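# Reseat a fallen fuse in its panel clips

## Task

Take the fuse that dropped from the control panel into the wiring duct and push it back so it sits in both of its clips; plastic forceps are standing in a block on the bench if needed.

## Robot and tools

Robot: two seven-joint arms, left_arm and right_arm, each ending in a two-finger parallel gripper. The fingers point along the gripper's +z axis and open and close along its y axis. The reported end_effector_position is the point between the pads when closed, about 2 cm behind the fingertips; while closing, the tips travel roughly 10 mm further out along +z, mostly while the pads are more than 40 mm apart.

Frames. Scene frame: origin at table-top height midway between the nominal bases, +x out over the table, +z up, left_arm on the +y side (arm names do not match image sides). Calibrated bases: left_arm at (-0.040, +0.369, 0) m, quat_wxyz (+1.000, 0, 0, -0.017); right_arm at (+0.041, -0.297, 0) m, quat_wxyz (+1.000, 0, 0, -0.010). Hand poses, velocities, targets and wrist-camera poses are given in each arm's own base frame. Fixed cameras and the table use the scene frame. All motion offsets are along the axes of that arm's current Hand target. Reported positions can be off by a few centimetres, more at long reach.

execute_actions: actions is a list of actions; each action is a table of up to 15 rows, one per 1/30 s step, and a short table repeats its final row to fill 15 steps. Every row has 14 numbers in [-1, 1], always both arms: dx, dy, dz, rx, ry, rz, opening for left_arm, then the same seven for right_arm. The six pose numbers are an offset, not a pose, measured from the Hand target at the start of that action (every row counts from that same start, not from the row before); a new action starts from the updated Hand target, so repeating an offset keeps moving. Scale: 1.0 equals 0.6 m or 180 degrees; rx, ry, rz form one rotation vector. Opening is absolute: +1 fully open (0.084 m), -1 closed. Sending all six pose zeros re-requests the current Hand target; a 0 opening is a real command, so resend the present opening to keep a gripper unchanged. cameras: list of names, ["all"], or []; images come only if asked or if actions is empty.

move: target is one 14-number row or a list of up to 15 rows, same layout and scale as above; every row is an offset from the Hand targets at the move's start, not from the previous row. Paths are straight, end together, take at least 0.5 s and stop after 10 s at most, and do not avoid obstacles or the other arm. speed: m/s, 0.002 to 1, default 0.25 (turns up to twice that in rad/s), one value or one per target. blend: metres of corner rounding per target; 0 stops at each. opening_speed: rate on the -1..+1 scale per second, at least 0.2. blocking=false returns after about 0.5 s while the move continues. The result adds a move: line giving the ending (done, off_target, moving, held, fault) and limits (paced = pose was clipped, held = a check withheld steps). done means at rest within 3 mm and 2 degrees; neither done nor off_target tells you about contact.

wait: seconds 0 to 10; the arms keep their last command and a running move continues. stop: brakes the running move (needs some distance). zoom_image: camera (cam_head_left, cam_head_right, cam_high, cam_low, cam_left_wrist, cam_right_wrist) and region [x0, y0, x1, y1] in pixels of that camera's latest image, at most 504 by 504. clear_fault: arm (left_arm or right_arm), only after a reported torque fault. finished_scene: scene, the current scene's number; it is final.

Control details. Each step the commanded pose is clipped to within 70 mm and 16 degrees of the measured gripper pose. Hand target in results is the last commanded pose after clipping; the gripper often settles short of it, and only a new command (even all zeros) asks for it again. A blocked arm keeps pushing until commanded back past its gripper. Large wrist turns can swing the elbow. Joint ranges (rad): waist -6.283 to 6.283, shoulder -2.059 to 2.094, upper arm roll -6.283 to 6.283, elbow -0.192 to 3.927 (straight at 2.742), forearm roll -6.283 to 6.283, wrist pitch -1.693 to 3.142, wrist roll -6.283 to 6.283.

Results: end_effector_position (m), end_effector_quat_wxyz, velocities (omitted when joints read within noise), Hand target, Tool commands, grip_measured (opening scale; the last Joint positions entry is opening in metres), joint torques (include arm weight, offsets and noise). Wrist depth: 7x7 cells, top-left first, rows split by " / ", median distance ahead in mm (172 to 3000), "-" for no value; transparent things are invisible.

Gripping: command an opening clearly below grip_measured to hold; -1 gives full force (about 24 N per pad). Fast closing squeezes harder.

Avoid: dropping the fuse or forceps, letting anything leave the table, releasing moving parts, fast contacts, pushing far past a contact, and any touch or pinch between the arms (a clearance check helps but is not complete). Contact torque above load limits (waist 42.7, shoulder 42.9, upper arm roll 27.3, elbow 27.3, forearm roll 27.3, wrist pitch 14.7, wrist roll 15.3 N m), or a motor at its torque limit for 1 s, causes a torque fault that stops the arm until clear_fault. Stretched arms, held loads and unreachable targets heat motors: MOTOR HOT appears at 65 °C, and 80 °C brakes the arm for 30 to 60 s or more. A camera stand sits behind the arms.

Each tool is called after "Emit:" as name(argument=value, ...), one argument or row to a line, values as JSON.

## Session

Emit:
execute_actions(
  actions=[],
)

Scene clock: 0.00 s.
left_arm: end_effector_position=(+0.5314, -0.5242, +0.1764) grip_measured=+1.00 end_effector_quat_wxyz=(+0.281, +0.766, -0.413, +0.405) | right_arm: end_effector_position=(+0.5395, -0.1861, +0.2551) grip_measured=+1.00 end_effector_quat_wxyz=(+0.057, -0.499, +0.711, -0.492)
Joint positions: left_arm=[-0.085 0.874 -0.977 1.446 -0.85 -0.213 1.44 0.084] | right_arm=[-1.846 -0.655 1.437 0.763 -0.677 -0.064 2.497 0.084]
Joint velocities: within noise
Joint torques (N m): no reading
Wrist depth (mm): cam_left_wrist=[1767 2062 2501 - - 379 322 / 1852 2165 2634 - - - - / 1888 2286 2634 2828 - - 2899 / 1996 2192 562 583 603 2138 2206 / 1872 457 483 496 511 507 535 / 395 407 416 426 432 444 454 / 355 362 370 368 383 392 401] | cam_right_wrist=[2340 2727 - - 2644 2228 1673 / 2185 2431 2986 - 2405 2026 1702 / 1991 2286 2706 2654 2192 1838 1611 / 1862 2125 2510 2439 2062 1758 1533 / 1745 2002 2309 2264 1914 1657 1455 / 1653 1857 2125 2106 1795 1574 1394 / 1539 1741 1979 1924 1732 432 392]
Hand target: left_arm +0.5314, -0.5242, +0.1764; +0.281, +0.766, -0.413, +0.405 | right_arm +0.5395, -0.1861, +0.2551; +0.057, -0.499, +0.711, -0.492
Tool commands: left_gripper/opening=+1.0 right_gripper/opening=+1.0

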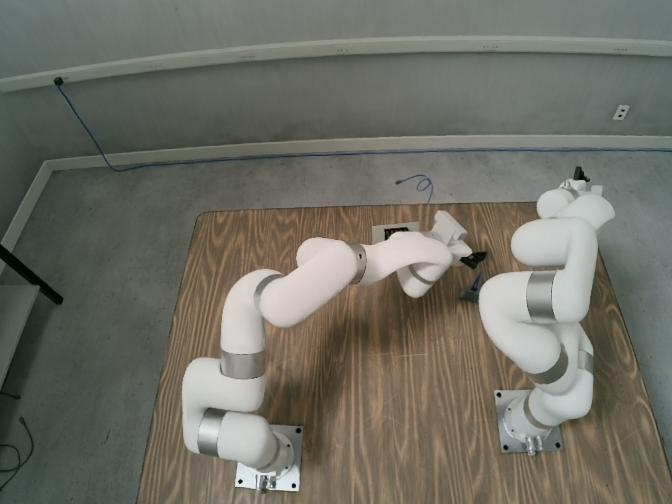

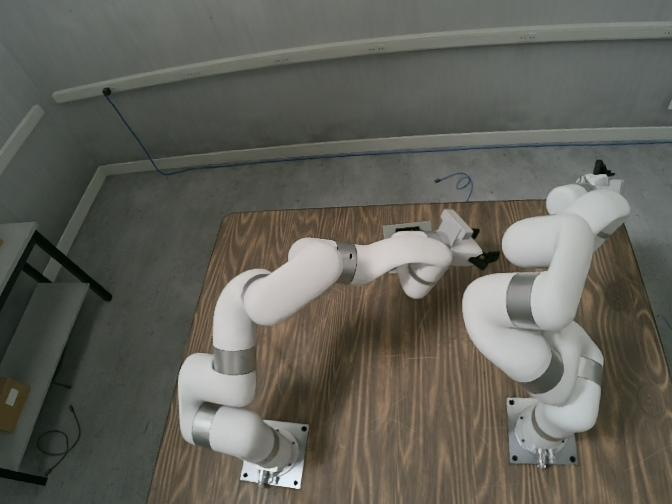

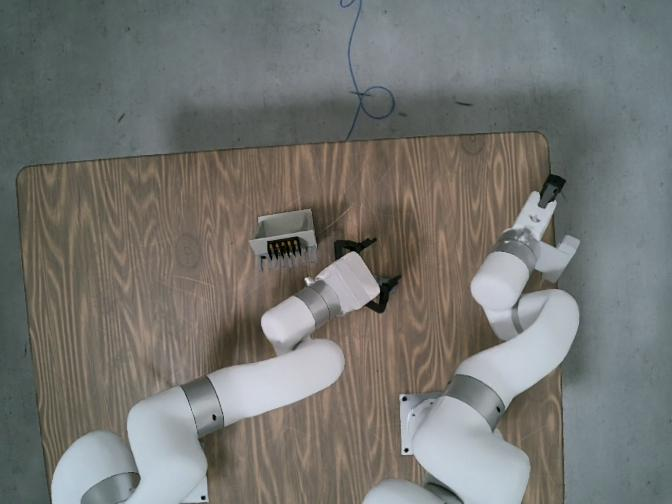

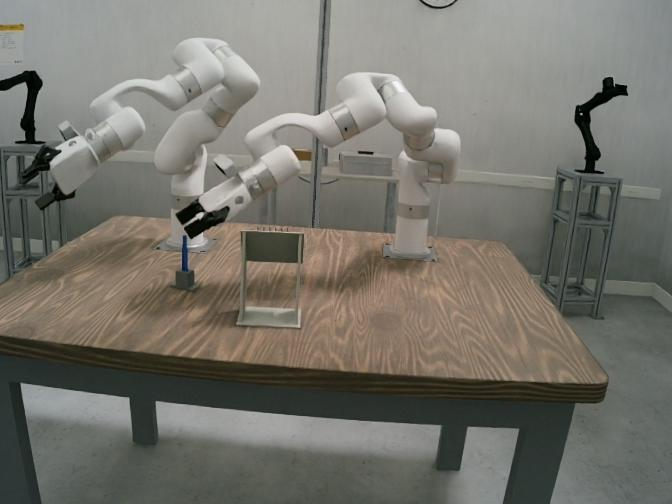

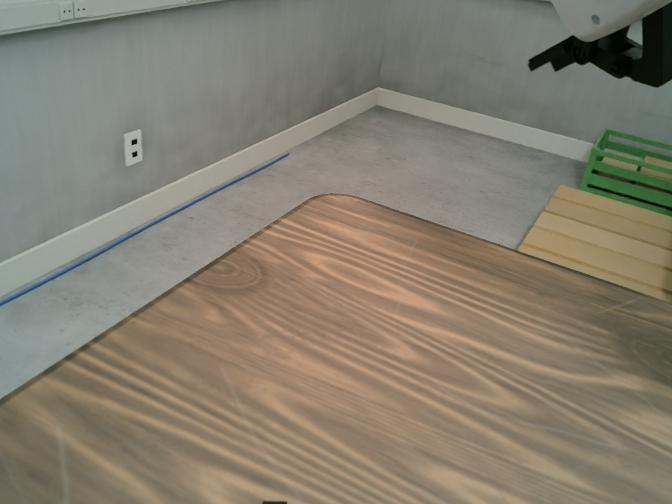

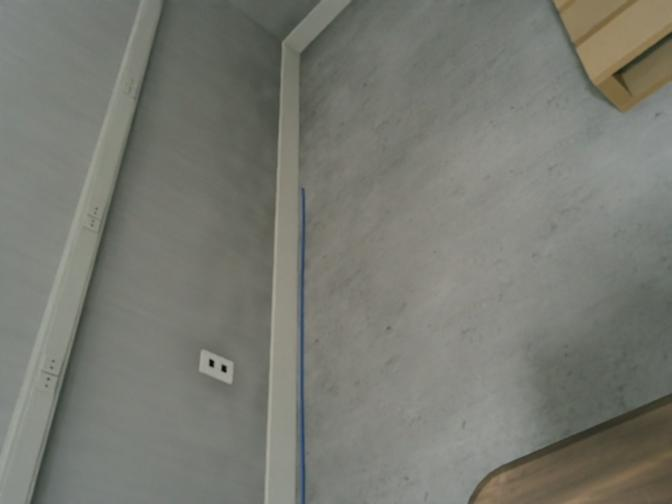

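Emit:
zoom_image(
  camera="cam_high",
  region=[230, 190, 410, 325],
)

Emit:
zoom_image(
  camera="cam_low",
  region=[150, 200, 330, 335],
)

Emit:
zoom_image(
  camera="cam_head_left",
  region=[350, 200, 510, 320],
)

Scaled by 2.800 from the camera's 672x504 image, which has a finer 960x720 frame.

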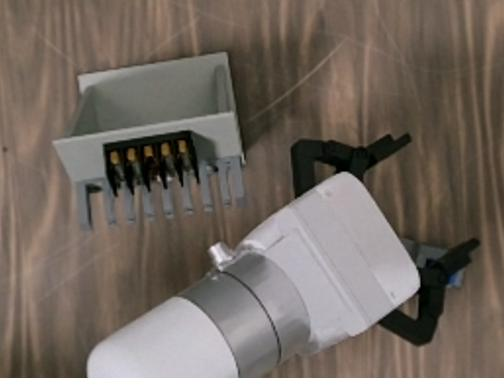

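Scaled by 2.800 from the camera's 672x504 image, which has a finer 960x720 frame.

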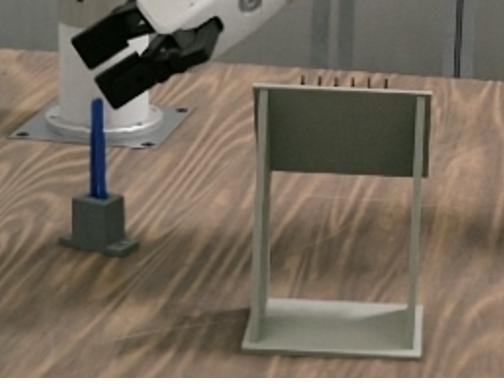

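Scaled by 3.150 from the camera's 672x504 image, which has a finer 960x720 frame.

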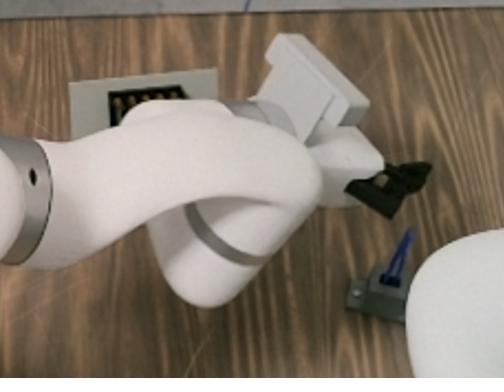

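Emit:
move(
  target=[-0.0108,0.1398,-0.4915,0.2706,-0.0796,-0.1952,1,0,0,0,0,0,0,1],
  speed=0.25,
  cameras=["all"],
)

Scene clock: 61.27 s.
left_arm: end_effector_position=(+0.4192, -0.4157, +0.2656) grip_measured=+1.00 end_effector_quat_wxyz=(+0.128, +0.894, -0.177, +0.391) | right_arm: end_effector_position=(+0.5395, -0.1861, +0.2551) grip_measured=+1.00 end_effector_quat_wxyz=(+0.057, -0.499, +0.711, -0.492)
Joint positions: left_arm=[-0.184 0.369 -1.027 1.258 -1.779 -0.722 1.514 0.084] | right_arm=[-1.846 -0.655 1.437 0.763 -0.677 -0.064 2.497 0.084]
Joint torques (N m): left_arm=[-0.62 -13.31 -6.69 11.72 2.1 -0.69 -0.01] | right_arm=[0.06 5.62 -11.08 15.2 1.68 -1.22 0.15]
Wrist depth (mm): cam_left_wrist=[1564 1677 1795 1903 2026 2257 2457 / 1698 1813 1924 2099 2264 2510 2654 / 1813 1914 2044 2145 2235 721 756 / 1813 1847 593 605 620 637 644 / 269 290 532 544 553 564 574 / 258 290 474 485 494 501 508 / 264 291 426 442 449 455 464] | cam_right_wrist=[2340 2717 - - 2624 2242 1665 / 2151 2431 - - 2397 2032 1686 / 2026 2279 2685 2675 2220 1857 1626 / 1862 2138 2510 2457 2038 1763 1536 / 1749 1991 2294 2249 1919 1645 1455 / 1638 1842 2132 2099 1785 1574 1391 / 1543 1745 1957 1919 1723 432 391]
Hand target: left_arm +0.4192, -0.4157, +0.2656; +0.128, +0.894, -0.177, +0.391 (not the last commanded pose) | right_arm +0.5395, -0.1861, +0.2551; +0.057, -0.499, +0.711, -0.492
Off the commanded pose: left_arm 0.127 m, 26 deg | right_arm 0.000 m, 0 deg.
led back after a hold (left arm): the arm was led back toward your command in small steps, so it may still be short of it.
move: held (left_arm; a check stopped the path); limits=held
pose unreachable (left arm): on one or more control steps of this call, first in action 0 (counted from 0), this arm could not follow its commanded pose, so it was not sent that pose on those steps. It may still have moved: this result reports where it is.
cause: moving toward the commanded pose would bring a part of the arm too close to another arm (a part of this arm just beyond joint 5 (forearm roll) and a part of the right arm just beyond its joint 3 (upper arm roll), along the way the arms are being sent, or toward where that arm still pushes).

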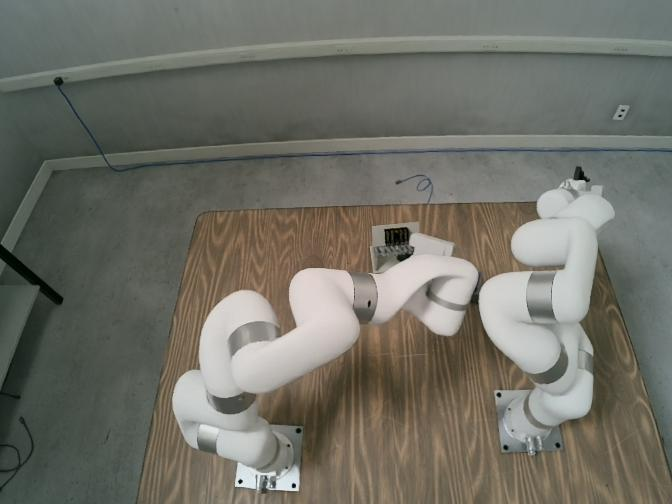

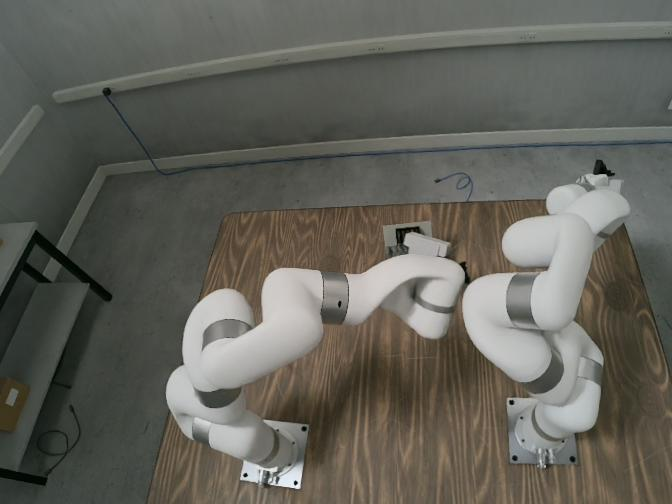

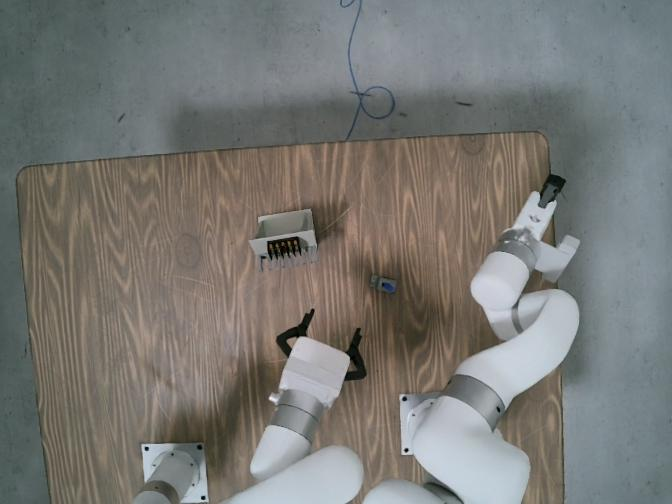

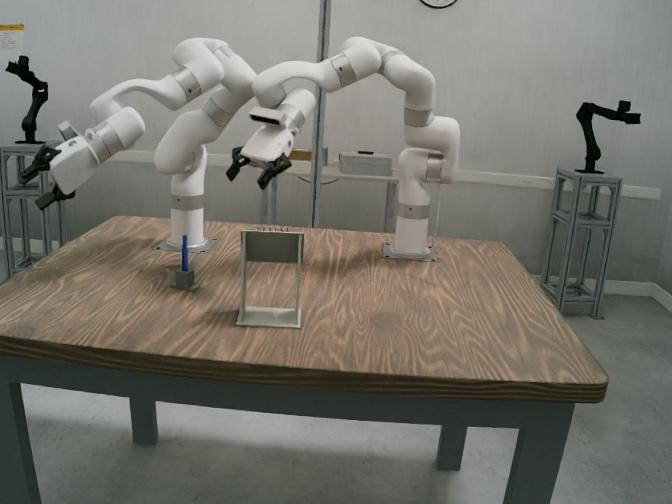

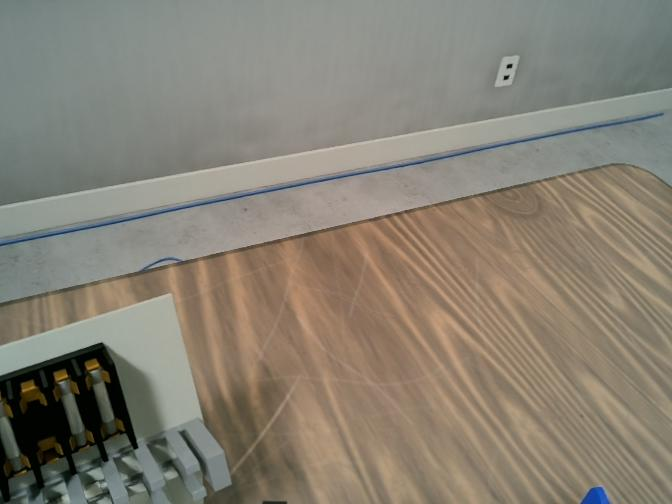

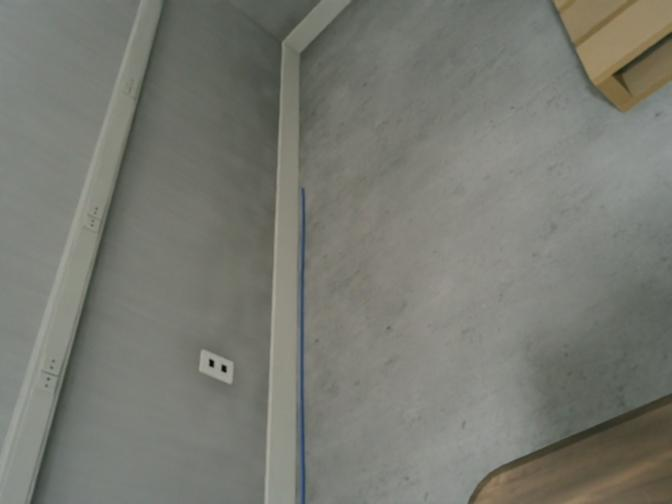

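Emit:
zoom_image(
  camera="cam_left_wrist",
  region=[0, 280, 250, 504],
)

Emit:
zoom_image(
  camera="cam_high",
  region=[235, 195, 415, 315],
)

Emit:
zoom_image(
  camera="cam_low",
  region=[160, 215, 320, 335],
)

Scaled by 2.016 from the camera's 672x504 image, which has a finer 960x720 frame.

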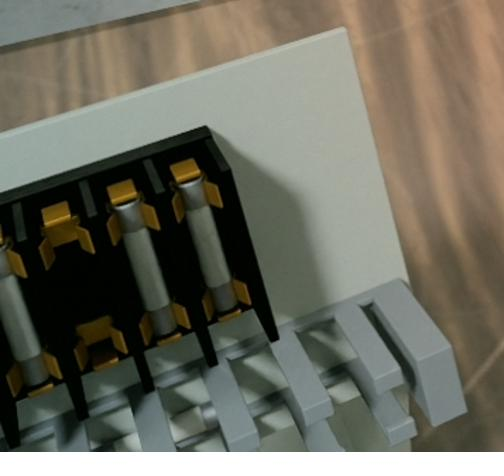

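Scaled by 2.800 from the camera's 672x504 image, which has a finer 960x720 frame.

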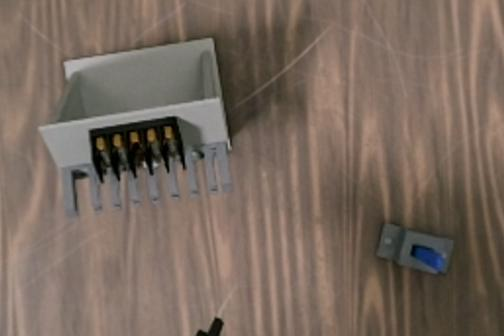

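Scaled by 3.150 from the camera's 672x504 image, which has a finer 960x720 frame.

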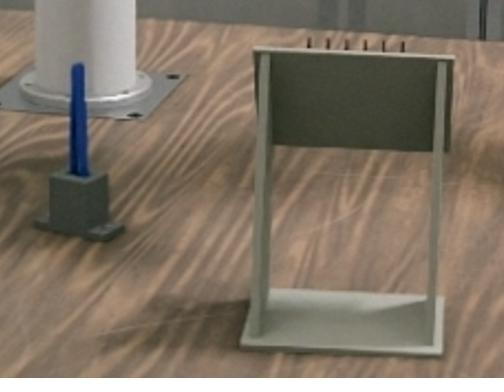

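Emit:
move(
  target=[-0.035,-0.078,-0.186,0.116,-0.0397,-0.0787,1,0,0,0,0,0,0,1],
  speed=0.25,
  cameras=["cam_high","cam_left_wrist"],
)

Scene clock: 125.87 s.
left_arm: end_effector_position=(+0.4146, -0.4097, +0.2692) grip_measured=+1.00 end_effector_quat_wxyz=(+0.119, +0.899, -0.165, +0.389) | right_arm: end_effector_position=(+0.5395, -0.1861, +0.2551) grip_measured=+1.00 end_effector_quat_wxyz=(+0.057, -0.499, +0.711, -0.492)
Joint positions: left_arm=[-0.185 0.36 -1.035 1.264 -1.812 -0.754 1.521 0.084] | right_arm=[-1.846 -0.655 1.437 0.763 -0.677 -0.064 2.497 0.084]
Joint torques (N m): left_arm=[-0.85 -12.36 -6.52 11.8 1.85 -0.65 0.08] | right_arm=[0.11 5.71 -10.86 15.13 1.67 -1.18 0.07]
Wrist depth (mm): cam_left_wrist=[1578 1673 1776 1893 2032 2192 2372 / 1698 1813 1903 2068 2228 2381 2566 / 1823 1930 2062 2132 2242 716 751 / 1809 1847 593 603 619 633 643 / 272 291 522 545 552 565 572 / 259 277 467 486 493 502 509 / 265 293 428 446 452 457 463] | cam_right_wrist=[2348 2696 - - 2644 2228 1669 / 2145 2431 - - 2405 2014 1690 / 2008 2257 2717 2675 2178 1862 1615 / 1867 2119 2510 2448 2044 1754 1539 / 1745 2002 2309 2257 1935 1653 1462 / 1649 1867 2132 2112 1813 1567 1394 / 1553 1732 1974 1924 1728 432 392]
Hand target: left_arm +0.4146, -0.4097, +0.2692; +0.119, +0.899, -0.165, +0.389 (not the last commanded pose) | right_arm +0.5395, -0.1861, +0.2551; +0.057, -0.499, +0.711, -0.492
Off the commanded pose: left_arm 0.114 m, 24 deg | right_arm 0.000 m, 0 deg.
move: held (left_arm; a check stopped the path); limits=held
pose unreachable (left arm): on one or more control steps of this call, first in action 0 (counted from 0), this arm could not follow its commanded pose, so it was not sent that pose on those steps. It may still have moved: this result reports where it is.
cause: moving toward the commanded pose would bring a part of the arm too close to another arm (a part of this arm just beyond joint 5 (forearm roll) and a part of the right arm just beyond its joint 3 (upper arm roll), at the place that arm is still heading or pushing toward).
Images, in order (width x height): cam_high 672x504, cam_left_wrist 672x504.

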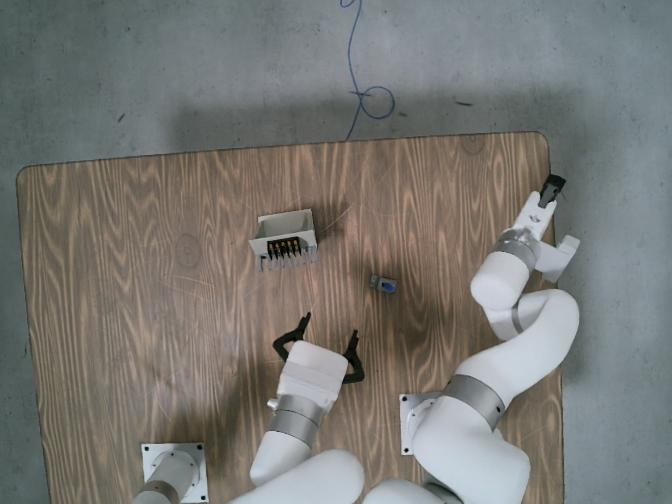

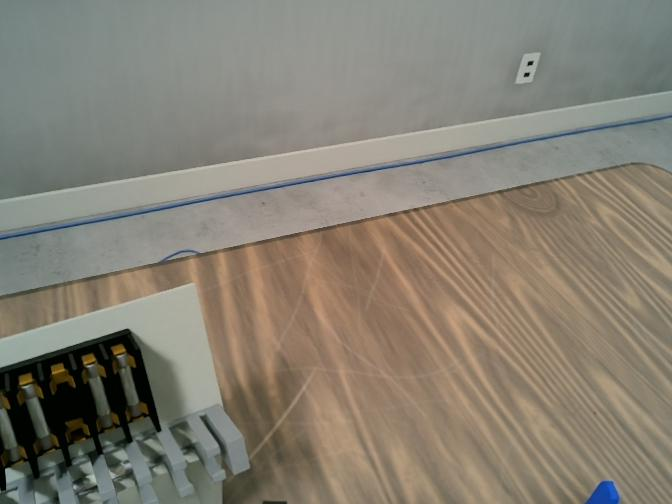

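Emit:
move(
  target=[0.0218,-0.2815,-0.1367,0,0,0,1,0,0,0,0,0,0,1],
  speed=0.25,
  cameras=["cam_high","cam_left_wrist"],
)

Scene clock: 143.10 s.
left_arm: end_effector_position=(+0.4345, -0.2293, +0.3191) grip_measured=+1.00 end_effector_quat_wxyz=(+0.119, +0.899, -0.165, +0.389) | right_arm: end_effector_position=(+0.5395, -0.1861, +0.2551) grip_measured=+1.00 end_effector_quat_wxyz=(+0.057, -0.499, +0.711, -0.492)
Joint positions: left_arm=[-0.38 -0.162 -0.093 1.128 -3.177 -0.452 3.051 0.084] | right_arm=[-1.846 -0.655 1.437 0.763 -0.677 -0.064 2.497 0.084]
Joint torques (N m): left_arm=[-0.69 -10.17 1.01 12.97 -0.43 0.24 0.3] | right_arm=[-0.1 5.64 -10.88 15.13 1.75 -1.29 0.12]
Wrist depth (mm): cam_left_wrist=[1560 1653 1741 1862 2008 2192 2372 / 1669 1781 1893 2008 2199 2364 2644 / 1804 1951 2026 2158 2271 2348 2474 / 1847 1882 1908 1951 696 702 725 / 1690 571 586 613 620 615 641 / 518 528 531 335 338 393 573 / 474 482 480 346 350 488 522] | cam_right_wrist=[2364 2696 - - 2644 2228 1661 / 2165 2439 2999 - 2422 2044 1686 / 1991 2294 2706 2644 2206 1882 1622 / 1867 2132 2492 2465 2050 1758 1536 / 1749 1991 2317 2249 1903 1653 1465 / 1645 1857 2125 2106 1790 1578 1394 / 1536 1736 1968 1919 1732 431 391]
Hand target: left_arm +0.4345, -0.2293, +0.3191; +0.119, +0.899, -0.165, +0.389 | right_arm +0.5395, -0.1861, +0.2551; +0.057, -0.499, +0.711, -0.492
Off the commanded pose: left_arm 0.000 m, 0 deg | right_arm 0.000 m, 0 deg.
move: done
Images, in order (width x height): cam_high 672x504, cam_left_wrist 672x504.

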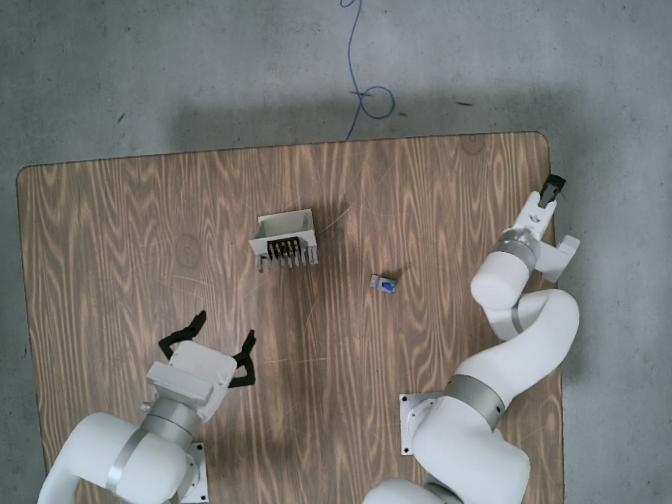

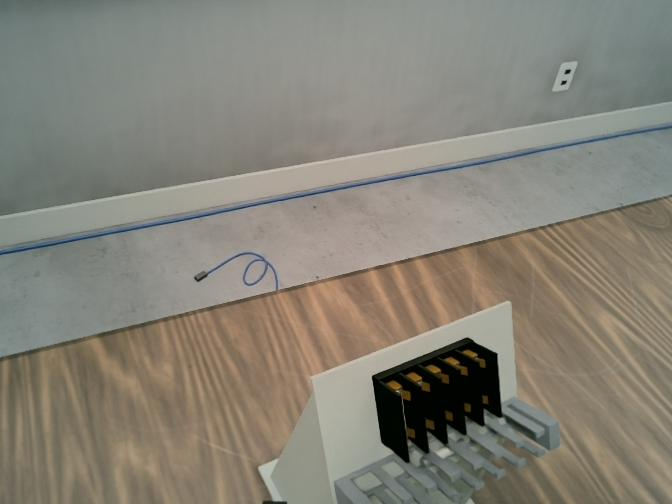

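Emit:
move(
  target=[-0.1277,0.192,0.1305,0.133,-0.0082,-0.0898,1,-0.1437,0.2185,-0.5217,0.0726,-0.276,-0.523,1],
  speed=0.25,
  cameras=["all"],
)

Scene clock: 189.30 s.
left_arm: end_effector_position=(+0.3921, -0.3462, +0.2202) grip_measured=+1.00 end_effector_quat_wxyz=(-0.018, +0.923, +0.045, +0.382) | right_arm: end_effector_position=(+0.3178, +0.0837, +0.2801) grip_measured=+1.00 end_effector_quat_wxyz=(+0.000, +0.976, +0.000, +0.216)
Joint positions: left_arm=[-0.491 0.501 -0.799 1.304 -1.837 -1.165 1.131 0.084] | right_arm=[0.506 -0.889 -0.135 0.432 -0.336 0.934 0.549 0.084]
Joint torques (N m): left_arm=[-0.52 -15.86 -6.69 10.49 1.67 -1.75 0] | right_arm=[0.03 -0.54 2.24 20.71 0.18 -2.46 0.05]
Wrist depth (mm): cam_left_wrist=[1888 1847 1804 1795 1772 1749 1715 / 2038 2020 2008 1946 1946 1908 1862 / 590 571 300 294 295 550 1924 / 513 512 311 308 303 499 513 / 468 468 441 348 315 442 469 / 419 419 418 414 413 419 418 / 388 388 388 388 388 387 388] | cam_right_wrist=[554 556 557 560 563 564 567 / 526 527 528 530 533 535 537 / 481 494 496 499 500 501 503 / 426 472 473 475 476 478 479 / 439 452 451 454 455 458 460 / 430 431 433 435 435 437 434 / 409 410 412 370 413 414 416]
Hand target: left_arm +0.3921, -0.3462, +0.2201; -0.018, +0.923, +0.045, +0.382 | right_arm +0.3178, +0.0837, +0.2801; +0.000, +0.976, +0.000, +0.216
Off the commanded pose: left_arm 0.000 m, 0 deg | right_arm 0.000 m, 0 deg.
move: done

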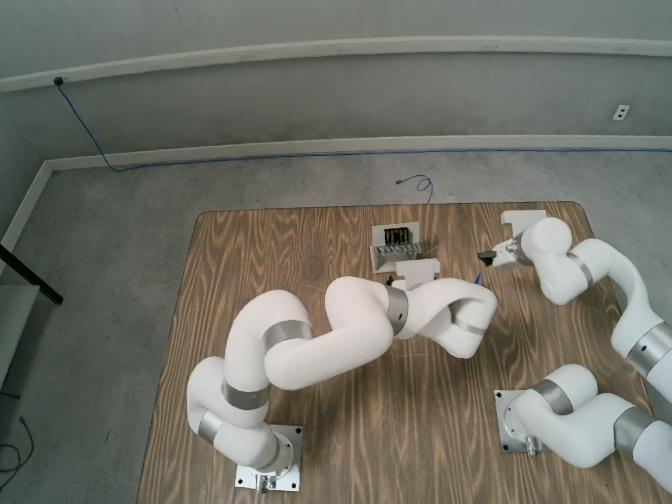

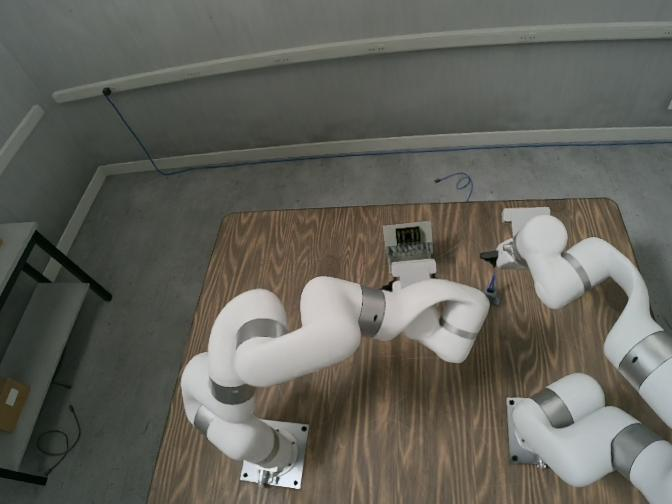

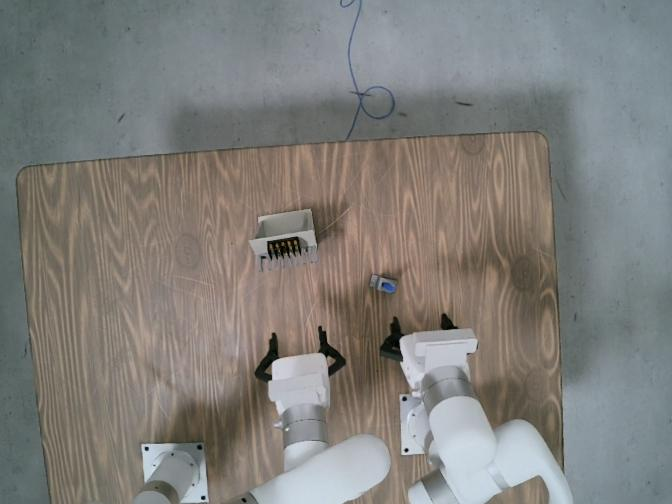

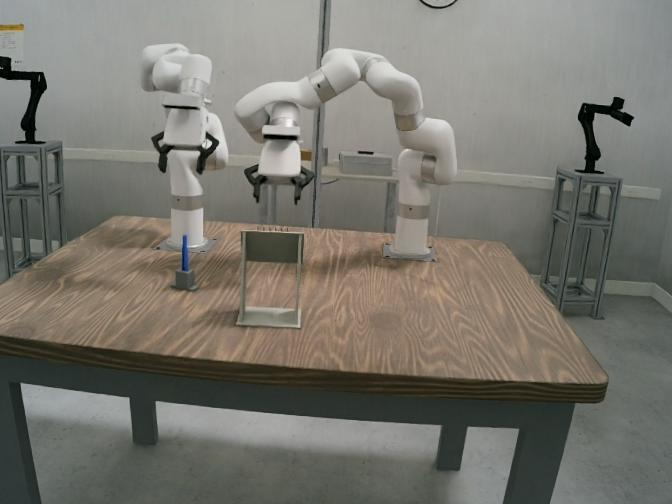

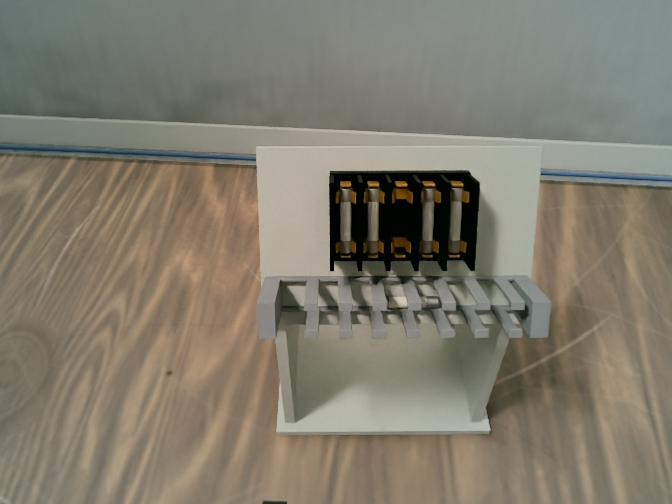

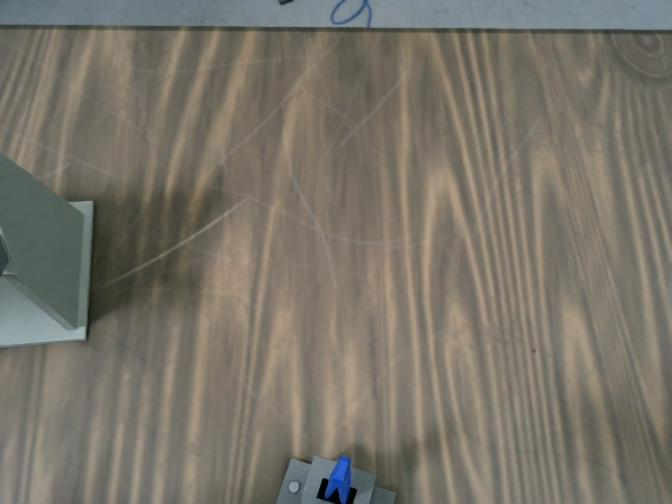

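Emit:
zoom_image(
  camera="cam_left_wrist",
  region=[250, 140, 560, 350],
)

Emit:
zoom_image(
  camera="cam_right_wrist",
  region=[250, 420, 420, 504],
)

Emit:
zoom_image(
  camera="cam_low",
  region=[150, 220, 330, 340],
)

Scaled by 1.626 from the camera's 672x504 image, which has a finer 960x720 frame.

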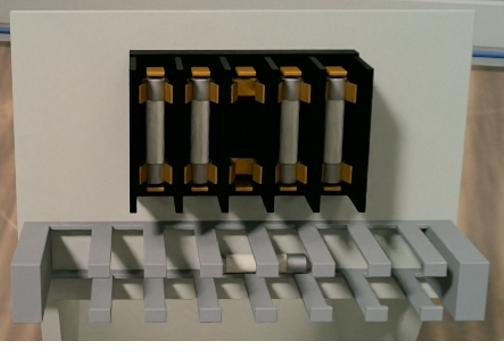

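Scaled by 2.965 from the camera's 672x504 image, which has a finer 960x720 frame.

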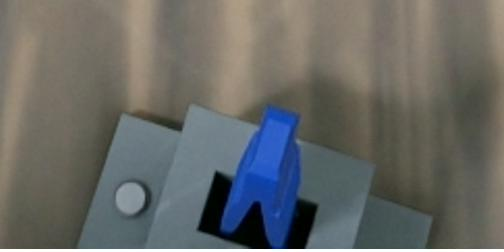

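Scaled by 2.800 from the camera's 672x504 image, which has a finer 960x720 frame.

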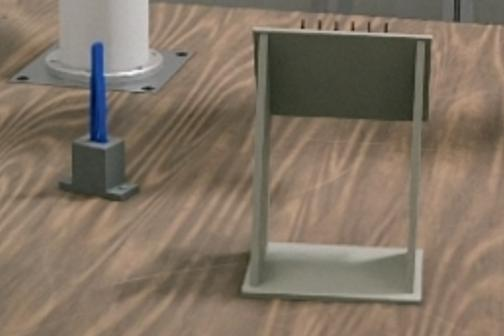

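Emit:
move(
  target=[0,0,0,0,0,0,-1,0,0,0,0,0,0,-1],
  cameras=["cam_left_wrist","cam_right_wrist"],
)

Scene clock: 223.73 s.
left_arm: end_effector_position=(+0.3921, -0.3463, +0.2201) grip_measured=-1.00 end_effector_quat_wxyz=(-0.018, +0.923, +0.045, +0.382) | right_arm: end_effector_position=(+0.3178, +0.0837, +0.2801) grip_measured=-1.00 end_effector_quat_wxyz=(+0.000, +0.976, +0.000, +0.216)
Joint positions: left_arm=[-0.491 0.501 -0.799 1.304 -1.837 -1.165 1.131 0] | right_arm=[0.506 -0.889 -0.135 0.432 -0.336 0.934 0.549 0]
Joint torques (N m): left_arm=[-0.02 -15.89 -6.83 10.47 1.42 -1.52 0] | right_arm=[0.39 -0.76 1.99 20.41 0.07 -2.59 0.03]
Wrist depth (mm): cam_left_wrist=[1877 1857 1809 1799 1781 1749 1723 / 2026 1985 1946 1946 1962 1914 1847 / 590 569 300 295 295 551 1940 / 514 515 311 309 302 499 514 / 468 467 442 348 315 442 468 / 418 420 419 414 414 419 418 / 388 387 387 387 388 389 388] | cam_right_wrist=[554 558 556 561 562 565 568 / 524 527 528 532 532 535 537 / 480 494 496 498 499 501 504 / 426 472 474 474 477 478 480 / 439 450 452 454 456 456 459 / 430 431 432 434 436 437 434 / 408 409 411 370 413 414 416]
Hand target: left_arm +0.3921, -0.3462, +0.2201; -0.018, +0.923, +0.045, +0.382 | right_arm +0.3178, +0.0837, +0.2801; +0.000, +0.976, +0.000, +0.216
Off the commanded pose: left_arm 0.000 m, 0 deg | right_arm 0.000 m, 0 deg.
move: done
Images, in order (width x height): cam_left_wrist 672x504, cam_right_wrist 672x504.

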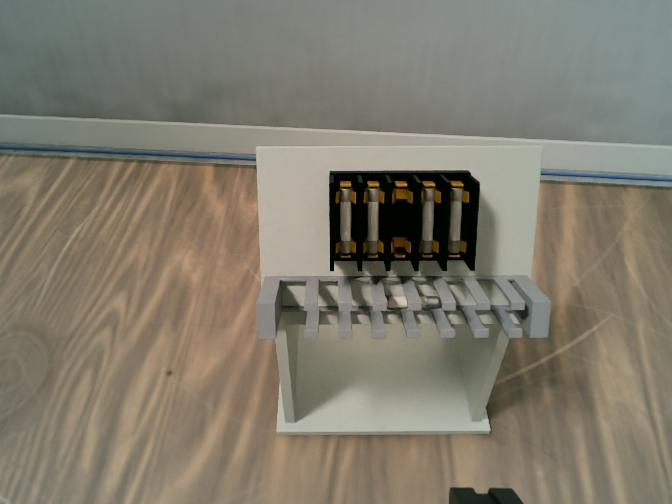

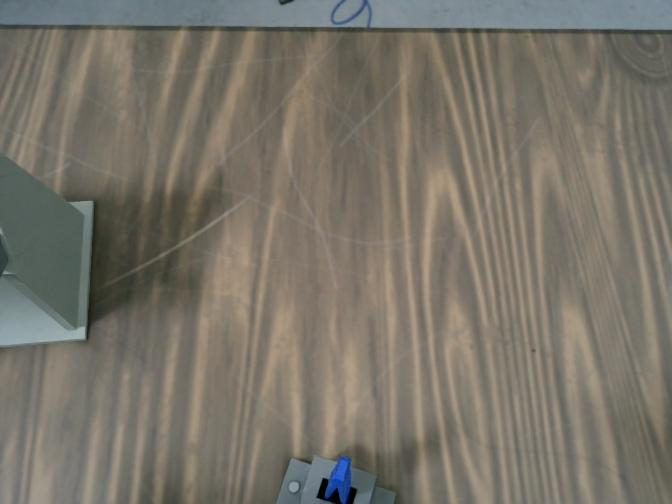

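Emit:
move(
  target=[-0.0385,0.0502,0.203,-0.0027,0.0833,0.0028,-1,-0.0497,-0.0185,0.0505,-0.0205,-0.1375,0.0929,-1],
  speed=0.2,
  cameras=["cam_left_wrist","cam_right_wrist"],
)

Scene clock: 323.57 s.
left_arm: end_effector_position=(+0.4645, -0.3696, +0.1178) grip_measured=-1.00 end_effector_quat_wxyz=(-0.022, +0.865, +0.036, +0.500) | right_arm: end_effector_position=(+0.3035, +0.0948, +0.2401) grip_measured=-1.00 end_effector_quat_wxyz=(+0.000, +0.989, -0.148, +0.000)
Joint positions: left_arm=[-0.668 0.865 -0.54 1.351 -1.32 -1.235 0.723 0] | right_arm=[0.52 -0.548 -0.185 0.657 -0.102 1.2 0.695 0]
Joint torques (N m): left_arm=[-0.34 -20.45 -6.99 9.05 1.3 -1.85 -0.1] | right_arm=[0.37 -5.27 1.62 19.76 0.33 -1.77 0.23]
Wrist depth (mm): cam_left_wrist=[1611 1611 1593 1582 1593 1543 1536 / - 209 196 209 210 1630 1649 / - 209 196 197 211 1741 1736 / - 209 206 208 208 492 1813 / 381 191 211 211 212 383 422 / 351 238 333 346 346 354 354 / 313 293 298 309 298 314 315] | cam_right_wrist=[369 371 372 372 374 375 375 / 369 371 371 372 373 374 375 / 369 370 371 372 373 373 374 / 368 369 370 372 372 373 375 / 368 370 370 371 372 373 373 / 368 368 369 370 371 373 374 / 367 368 369 370 370 372 372]
Hand target: left_arm +0.4645, -0.3696, +0.1177; -0.022, +0.865, +0.036, +0.500 | right_arm +0.3035, +0.0948, +0.2401; +0.000, +0.989, -0.148, +0.000
Off the commanded pose: left_arm 0.000 m, 0 deg | right_arm 0.000 m, 0 deg.
move: done
Images, in order (width x height): cam_left_wrist 672x504, cam_right_wrist 672x504.

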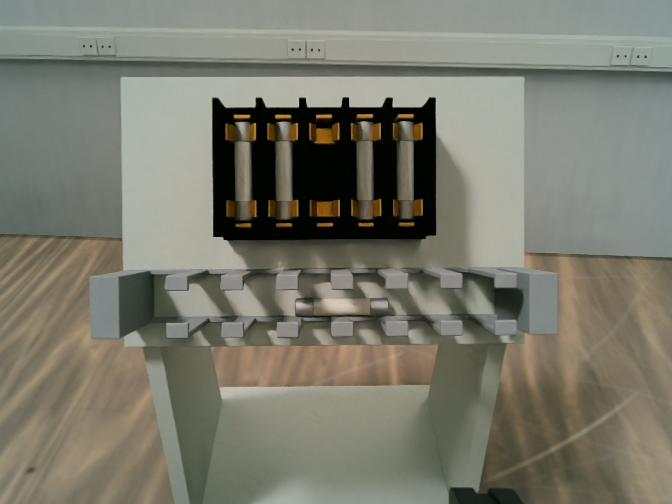

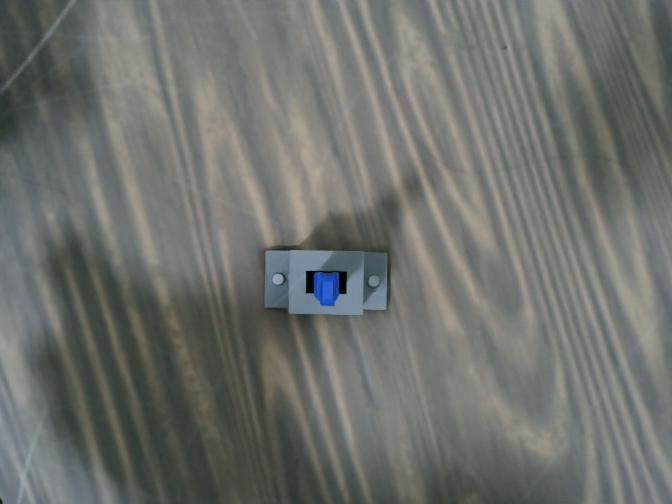

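Emit:
zoom_image(
  camera="cam_left_wrist",
  region=[80, 60, 570, 360],
)

Emit:
zoom_image(
  camera="cam_right_wrist",
  region=[255, 235, 400, 330],
)

Scaled by 1.029 from the camera's 672x504 image, which has a finer 960x720 frame.

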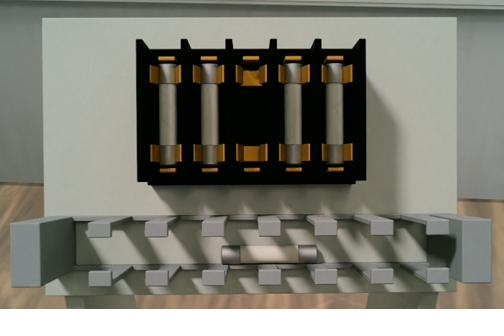

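Scaled by 3.476 from the camera's 672x504 image, which has a finer 960x720 frame.

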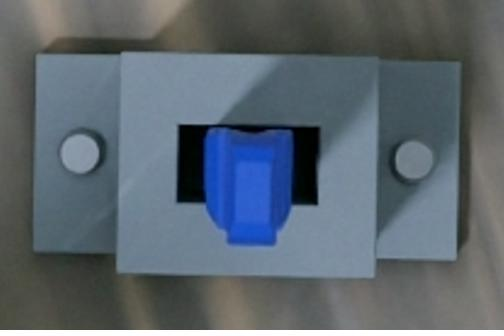

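Emit:
zoom_image(
  camera="cam_left_wrist",
  region=[260, 255, 430, 350],
)

Emit:
zoom_image(
  camera="cam_left_wrist",
  region=[210, 90, 380, 245],
)

Emit:
move(
  target=[-0.0593,-0.0773,-0.1082,-0.4214,0.0549,0.1866,-1,0,0,0,0,0,0,1],
  speed=0.2,
  cameras=["cam_left_wrist","cam_high"],
)

Scaled by 2.965 from the camera's 672x504 image, which has a finer 960x720 frame.

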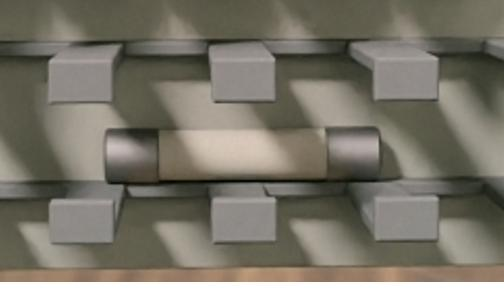

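Scaled by 2.965 from the camera's 672x504 image, which has a finer 960x720 frame.

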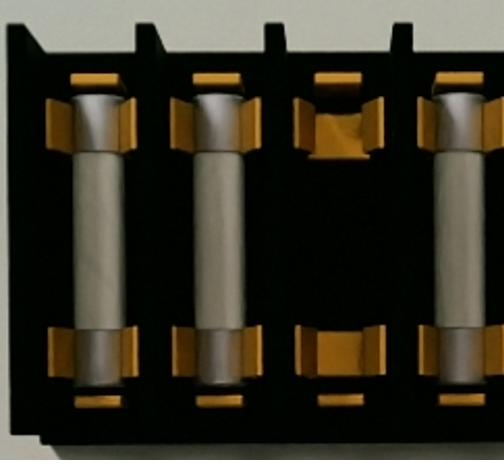

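Scene clock: 410.87 s.
left_arm: end_effector_position=(+0.3868, -0.3296, +0.1194) grip_measured=-1.00 end_effector_quat_wxyz=(+0.371, +0.629, -0.508, +0.457) | right_arm: end_effector_position=(+0.3035, +0.0948, +0.2401) grip_measured=+1.00 end_effector_quat_wxyz=(+0.000, +0.989, -0.148, +0.000)
Joint positions: left_arm=[0.179 0.75 -0.38 0.8 1.269 -0.989 -0.007 0] | right_arm=[0.52 -0.548 -0.185 0.657 -0.102 1.2 0.695 0.084]
Joint torques (N m): left_arm=[0.55 -15.23 -7.9 5.35 0.08 -1.96 -0.13] | right_arm=[0.58 -5.05 1.64 19.45 0.24 -1.97 0.39]
Wrist depth (mm): cam_left_wrist=[2664 - - - - - - / 2604 - - - - - - / 2738 - - - - - - / 2448 743 751 750 763 768 - / 522 567 572 537 581 585 547 / 434 436 436 371 441 445 447 / 366 368 371 358 375 375 377] | cam_right_wrist=[369 371 372 373 374 375 375 / 369 370 372 372 373 374 375 / 369 369 371 372 373 374 375 / 369 369 370 371 372 374 374 / 368 369 370 370 372 373 374 / 368 368 370 370 371 372 373 / 367 368 369 370 371 372 373]
Hand target: left_arm +0.3868, -0.3296, +0.1194; +0.371, +0.629, -0.508, +0.457 | right_arm +0.3035, +0.0948, +0.2401; +0.000, +0.989, -0.148, +0.000
Off the commanded pose: left_arm 0.000 m, 0 deg | right_arm 0.000 m, 0 deg.
move: done
Images, in order (width x height): cam_high 672x504, cam_left_wrist 672x504.

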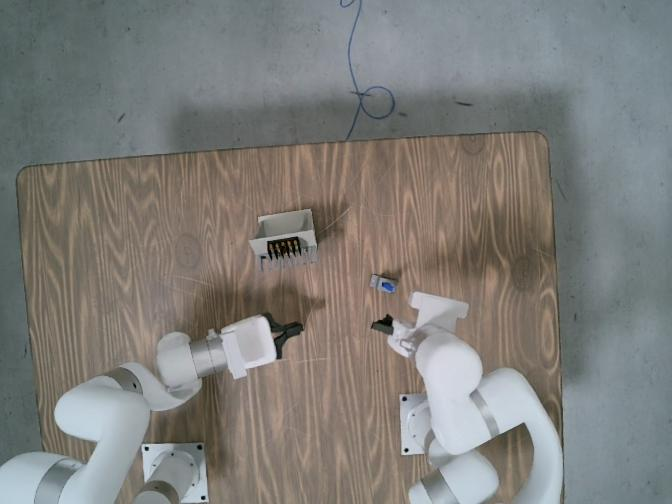

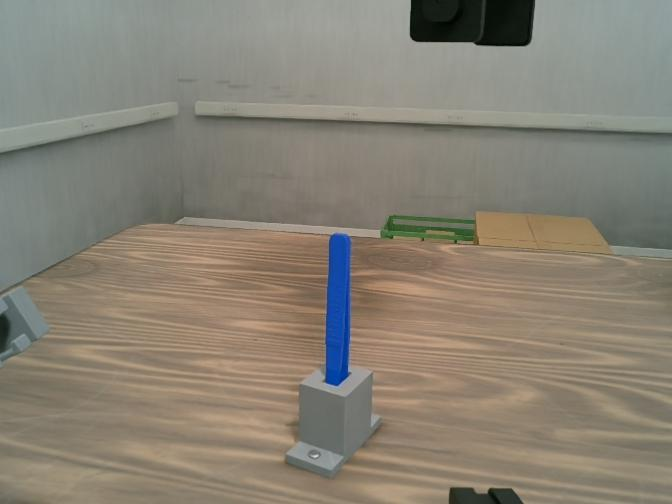

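Emit:
zoom_image(
  camera="cam_left_wrist",
  region=[270, 220, 400, 480],
)

Scaled by 1.938 from the camera's 672x504 image, which has a finer 960x720 frame.

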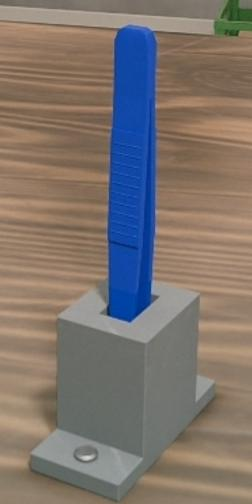

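Emit:
move(
  target=[0,0,0,0,0,0,-1,0.0952,-0.0625,0.0668,0,0,0,1],
  speed=0.15,
  cameras=["cam_left_wrist","cam_high"],
)

Emit:
zoom_image(
  camera="cam_left_wrist",
  region=[150, 0, 530, 504],
)

Scene clock: 542.23 s.
left_arm: end_effector_position=(+0.3868, -0.3296, +0.1194) grip_measured=-1.00 end_effector_quat_wxyz=(+0.371, +0.629, -0.508, +0.457) | right_arm: end_effector_position=(+0.3691, +0.1140, +0.2000) grip_measured=+1.00 end_effector_quat_wxyz=(+0.000, +0.989, -0.148, +0.000)
Joint positions: left_arm=[0.179 0.75 -0.38 0.8 1.269 -0.989 -0.007 0] | right_arm=[0.538 -0.259 -0.225 0.77 -0.066 1.025 0.651 0.084]
Joint torques (N m): left_arm=[0.7 -14.81 -7.85 5.27 0 -1.95 -0.06] | right_arm=[0.51 -8.82 1.02 19.48 0.26 -2.2 0.03]
Wrist depth (mm): cam_left_wrist=[2614 - 268 347 - - - / 2624 - - 359 - - - / 2727 - - - - - - / 2474 743 747 749 764 768 - / 525 567 572 536 579 587 547 / 433 434 438 371 441 444 447 / 367 368 371 360 375 376 377] | cam_right_wrist=[329 331 332 331 333 334 334 / 330 330 331 331 333 334 335 / 329 330 331 331 333 333 334 / 328 329 329 331 332 333 333 / 328 330 330 331 331 333 333 / 328 328 329 330 331 332 333 / 327 328 329 330 331 332 333]
Hand target: left_arm +0.3868, -0.3296, +0.1194; +0.371, +0.629, -0.508, +0.457 | right_arm +0.3691, +0.1140, +0.2000; +0.000, +0.989, -0.148, +0.000
Off the commanded pose: left_arm 0.000 m, 0 deg | right_arm 0.000 m, 0 deg.
move: done
Images, in order (width x height): cam_high 672x504, cam_left_wrist 672x504.

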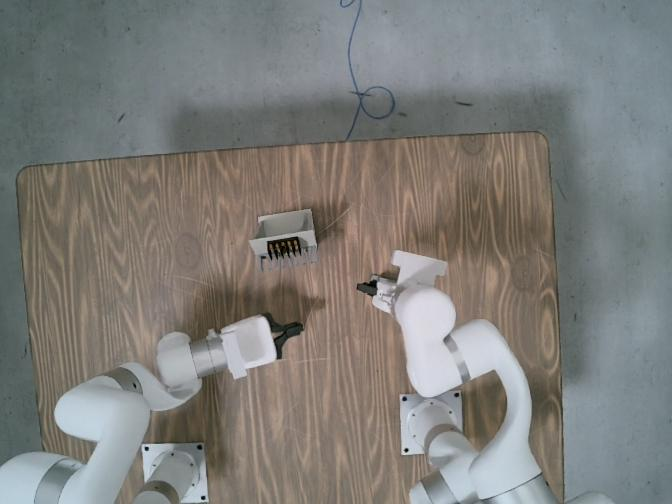

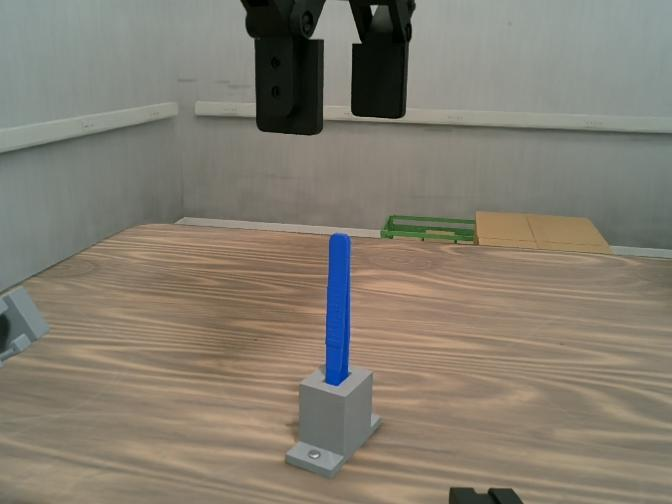

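Scaled by 1.000.

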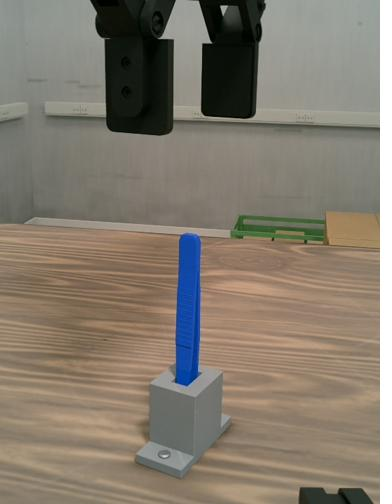

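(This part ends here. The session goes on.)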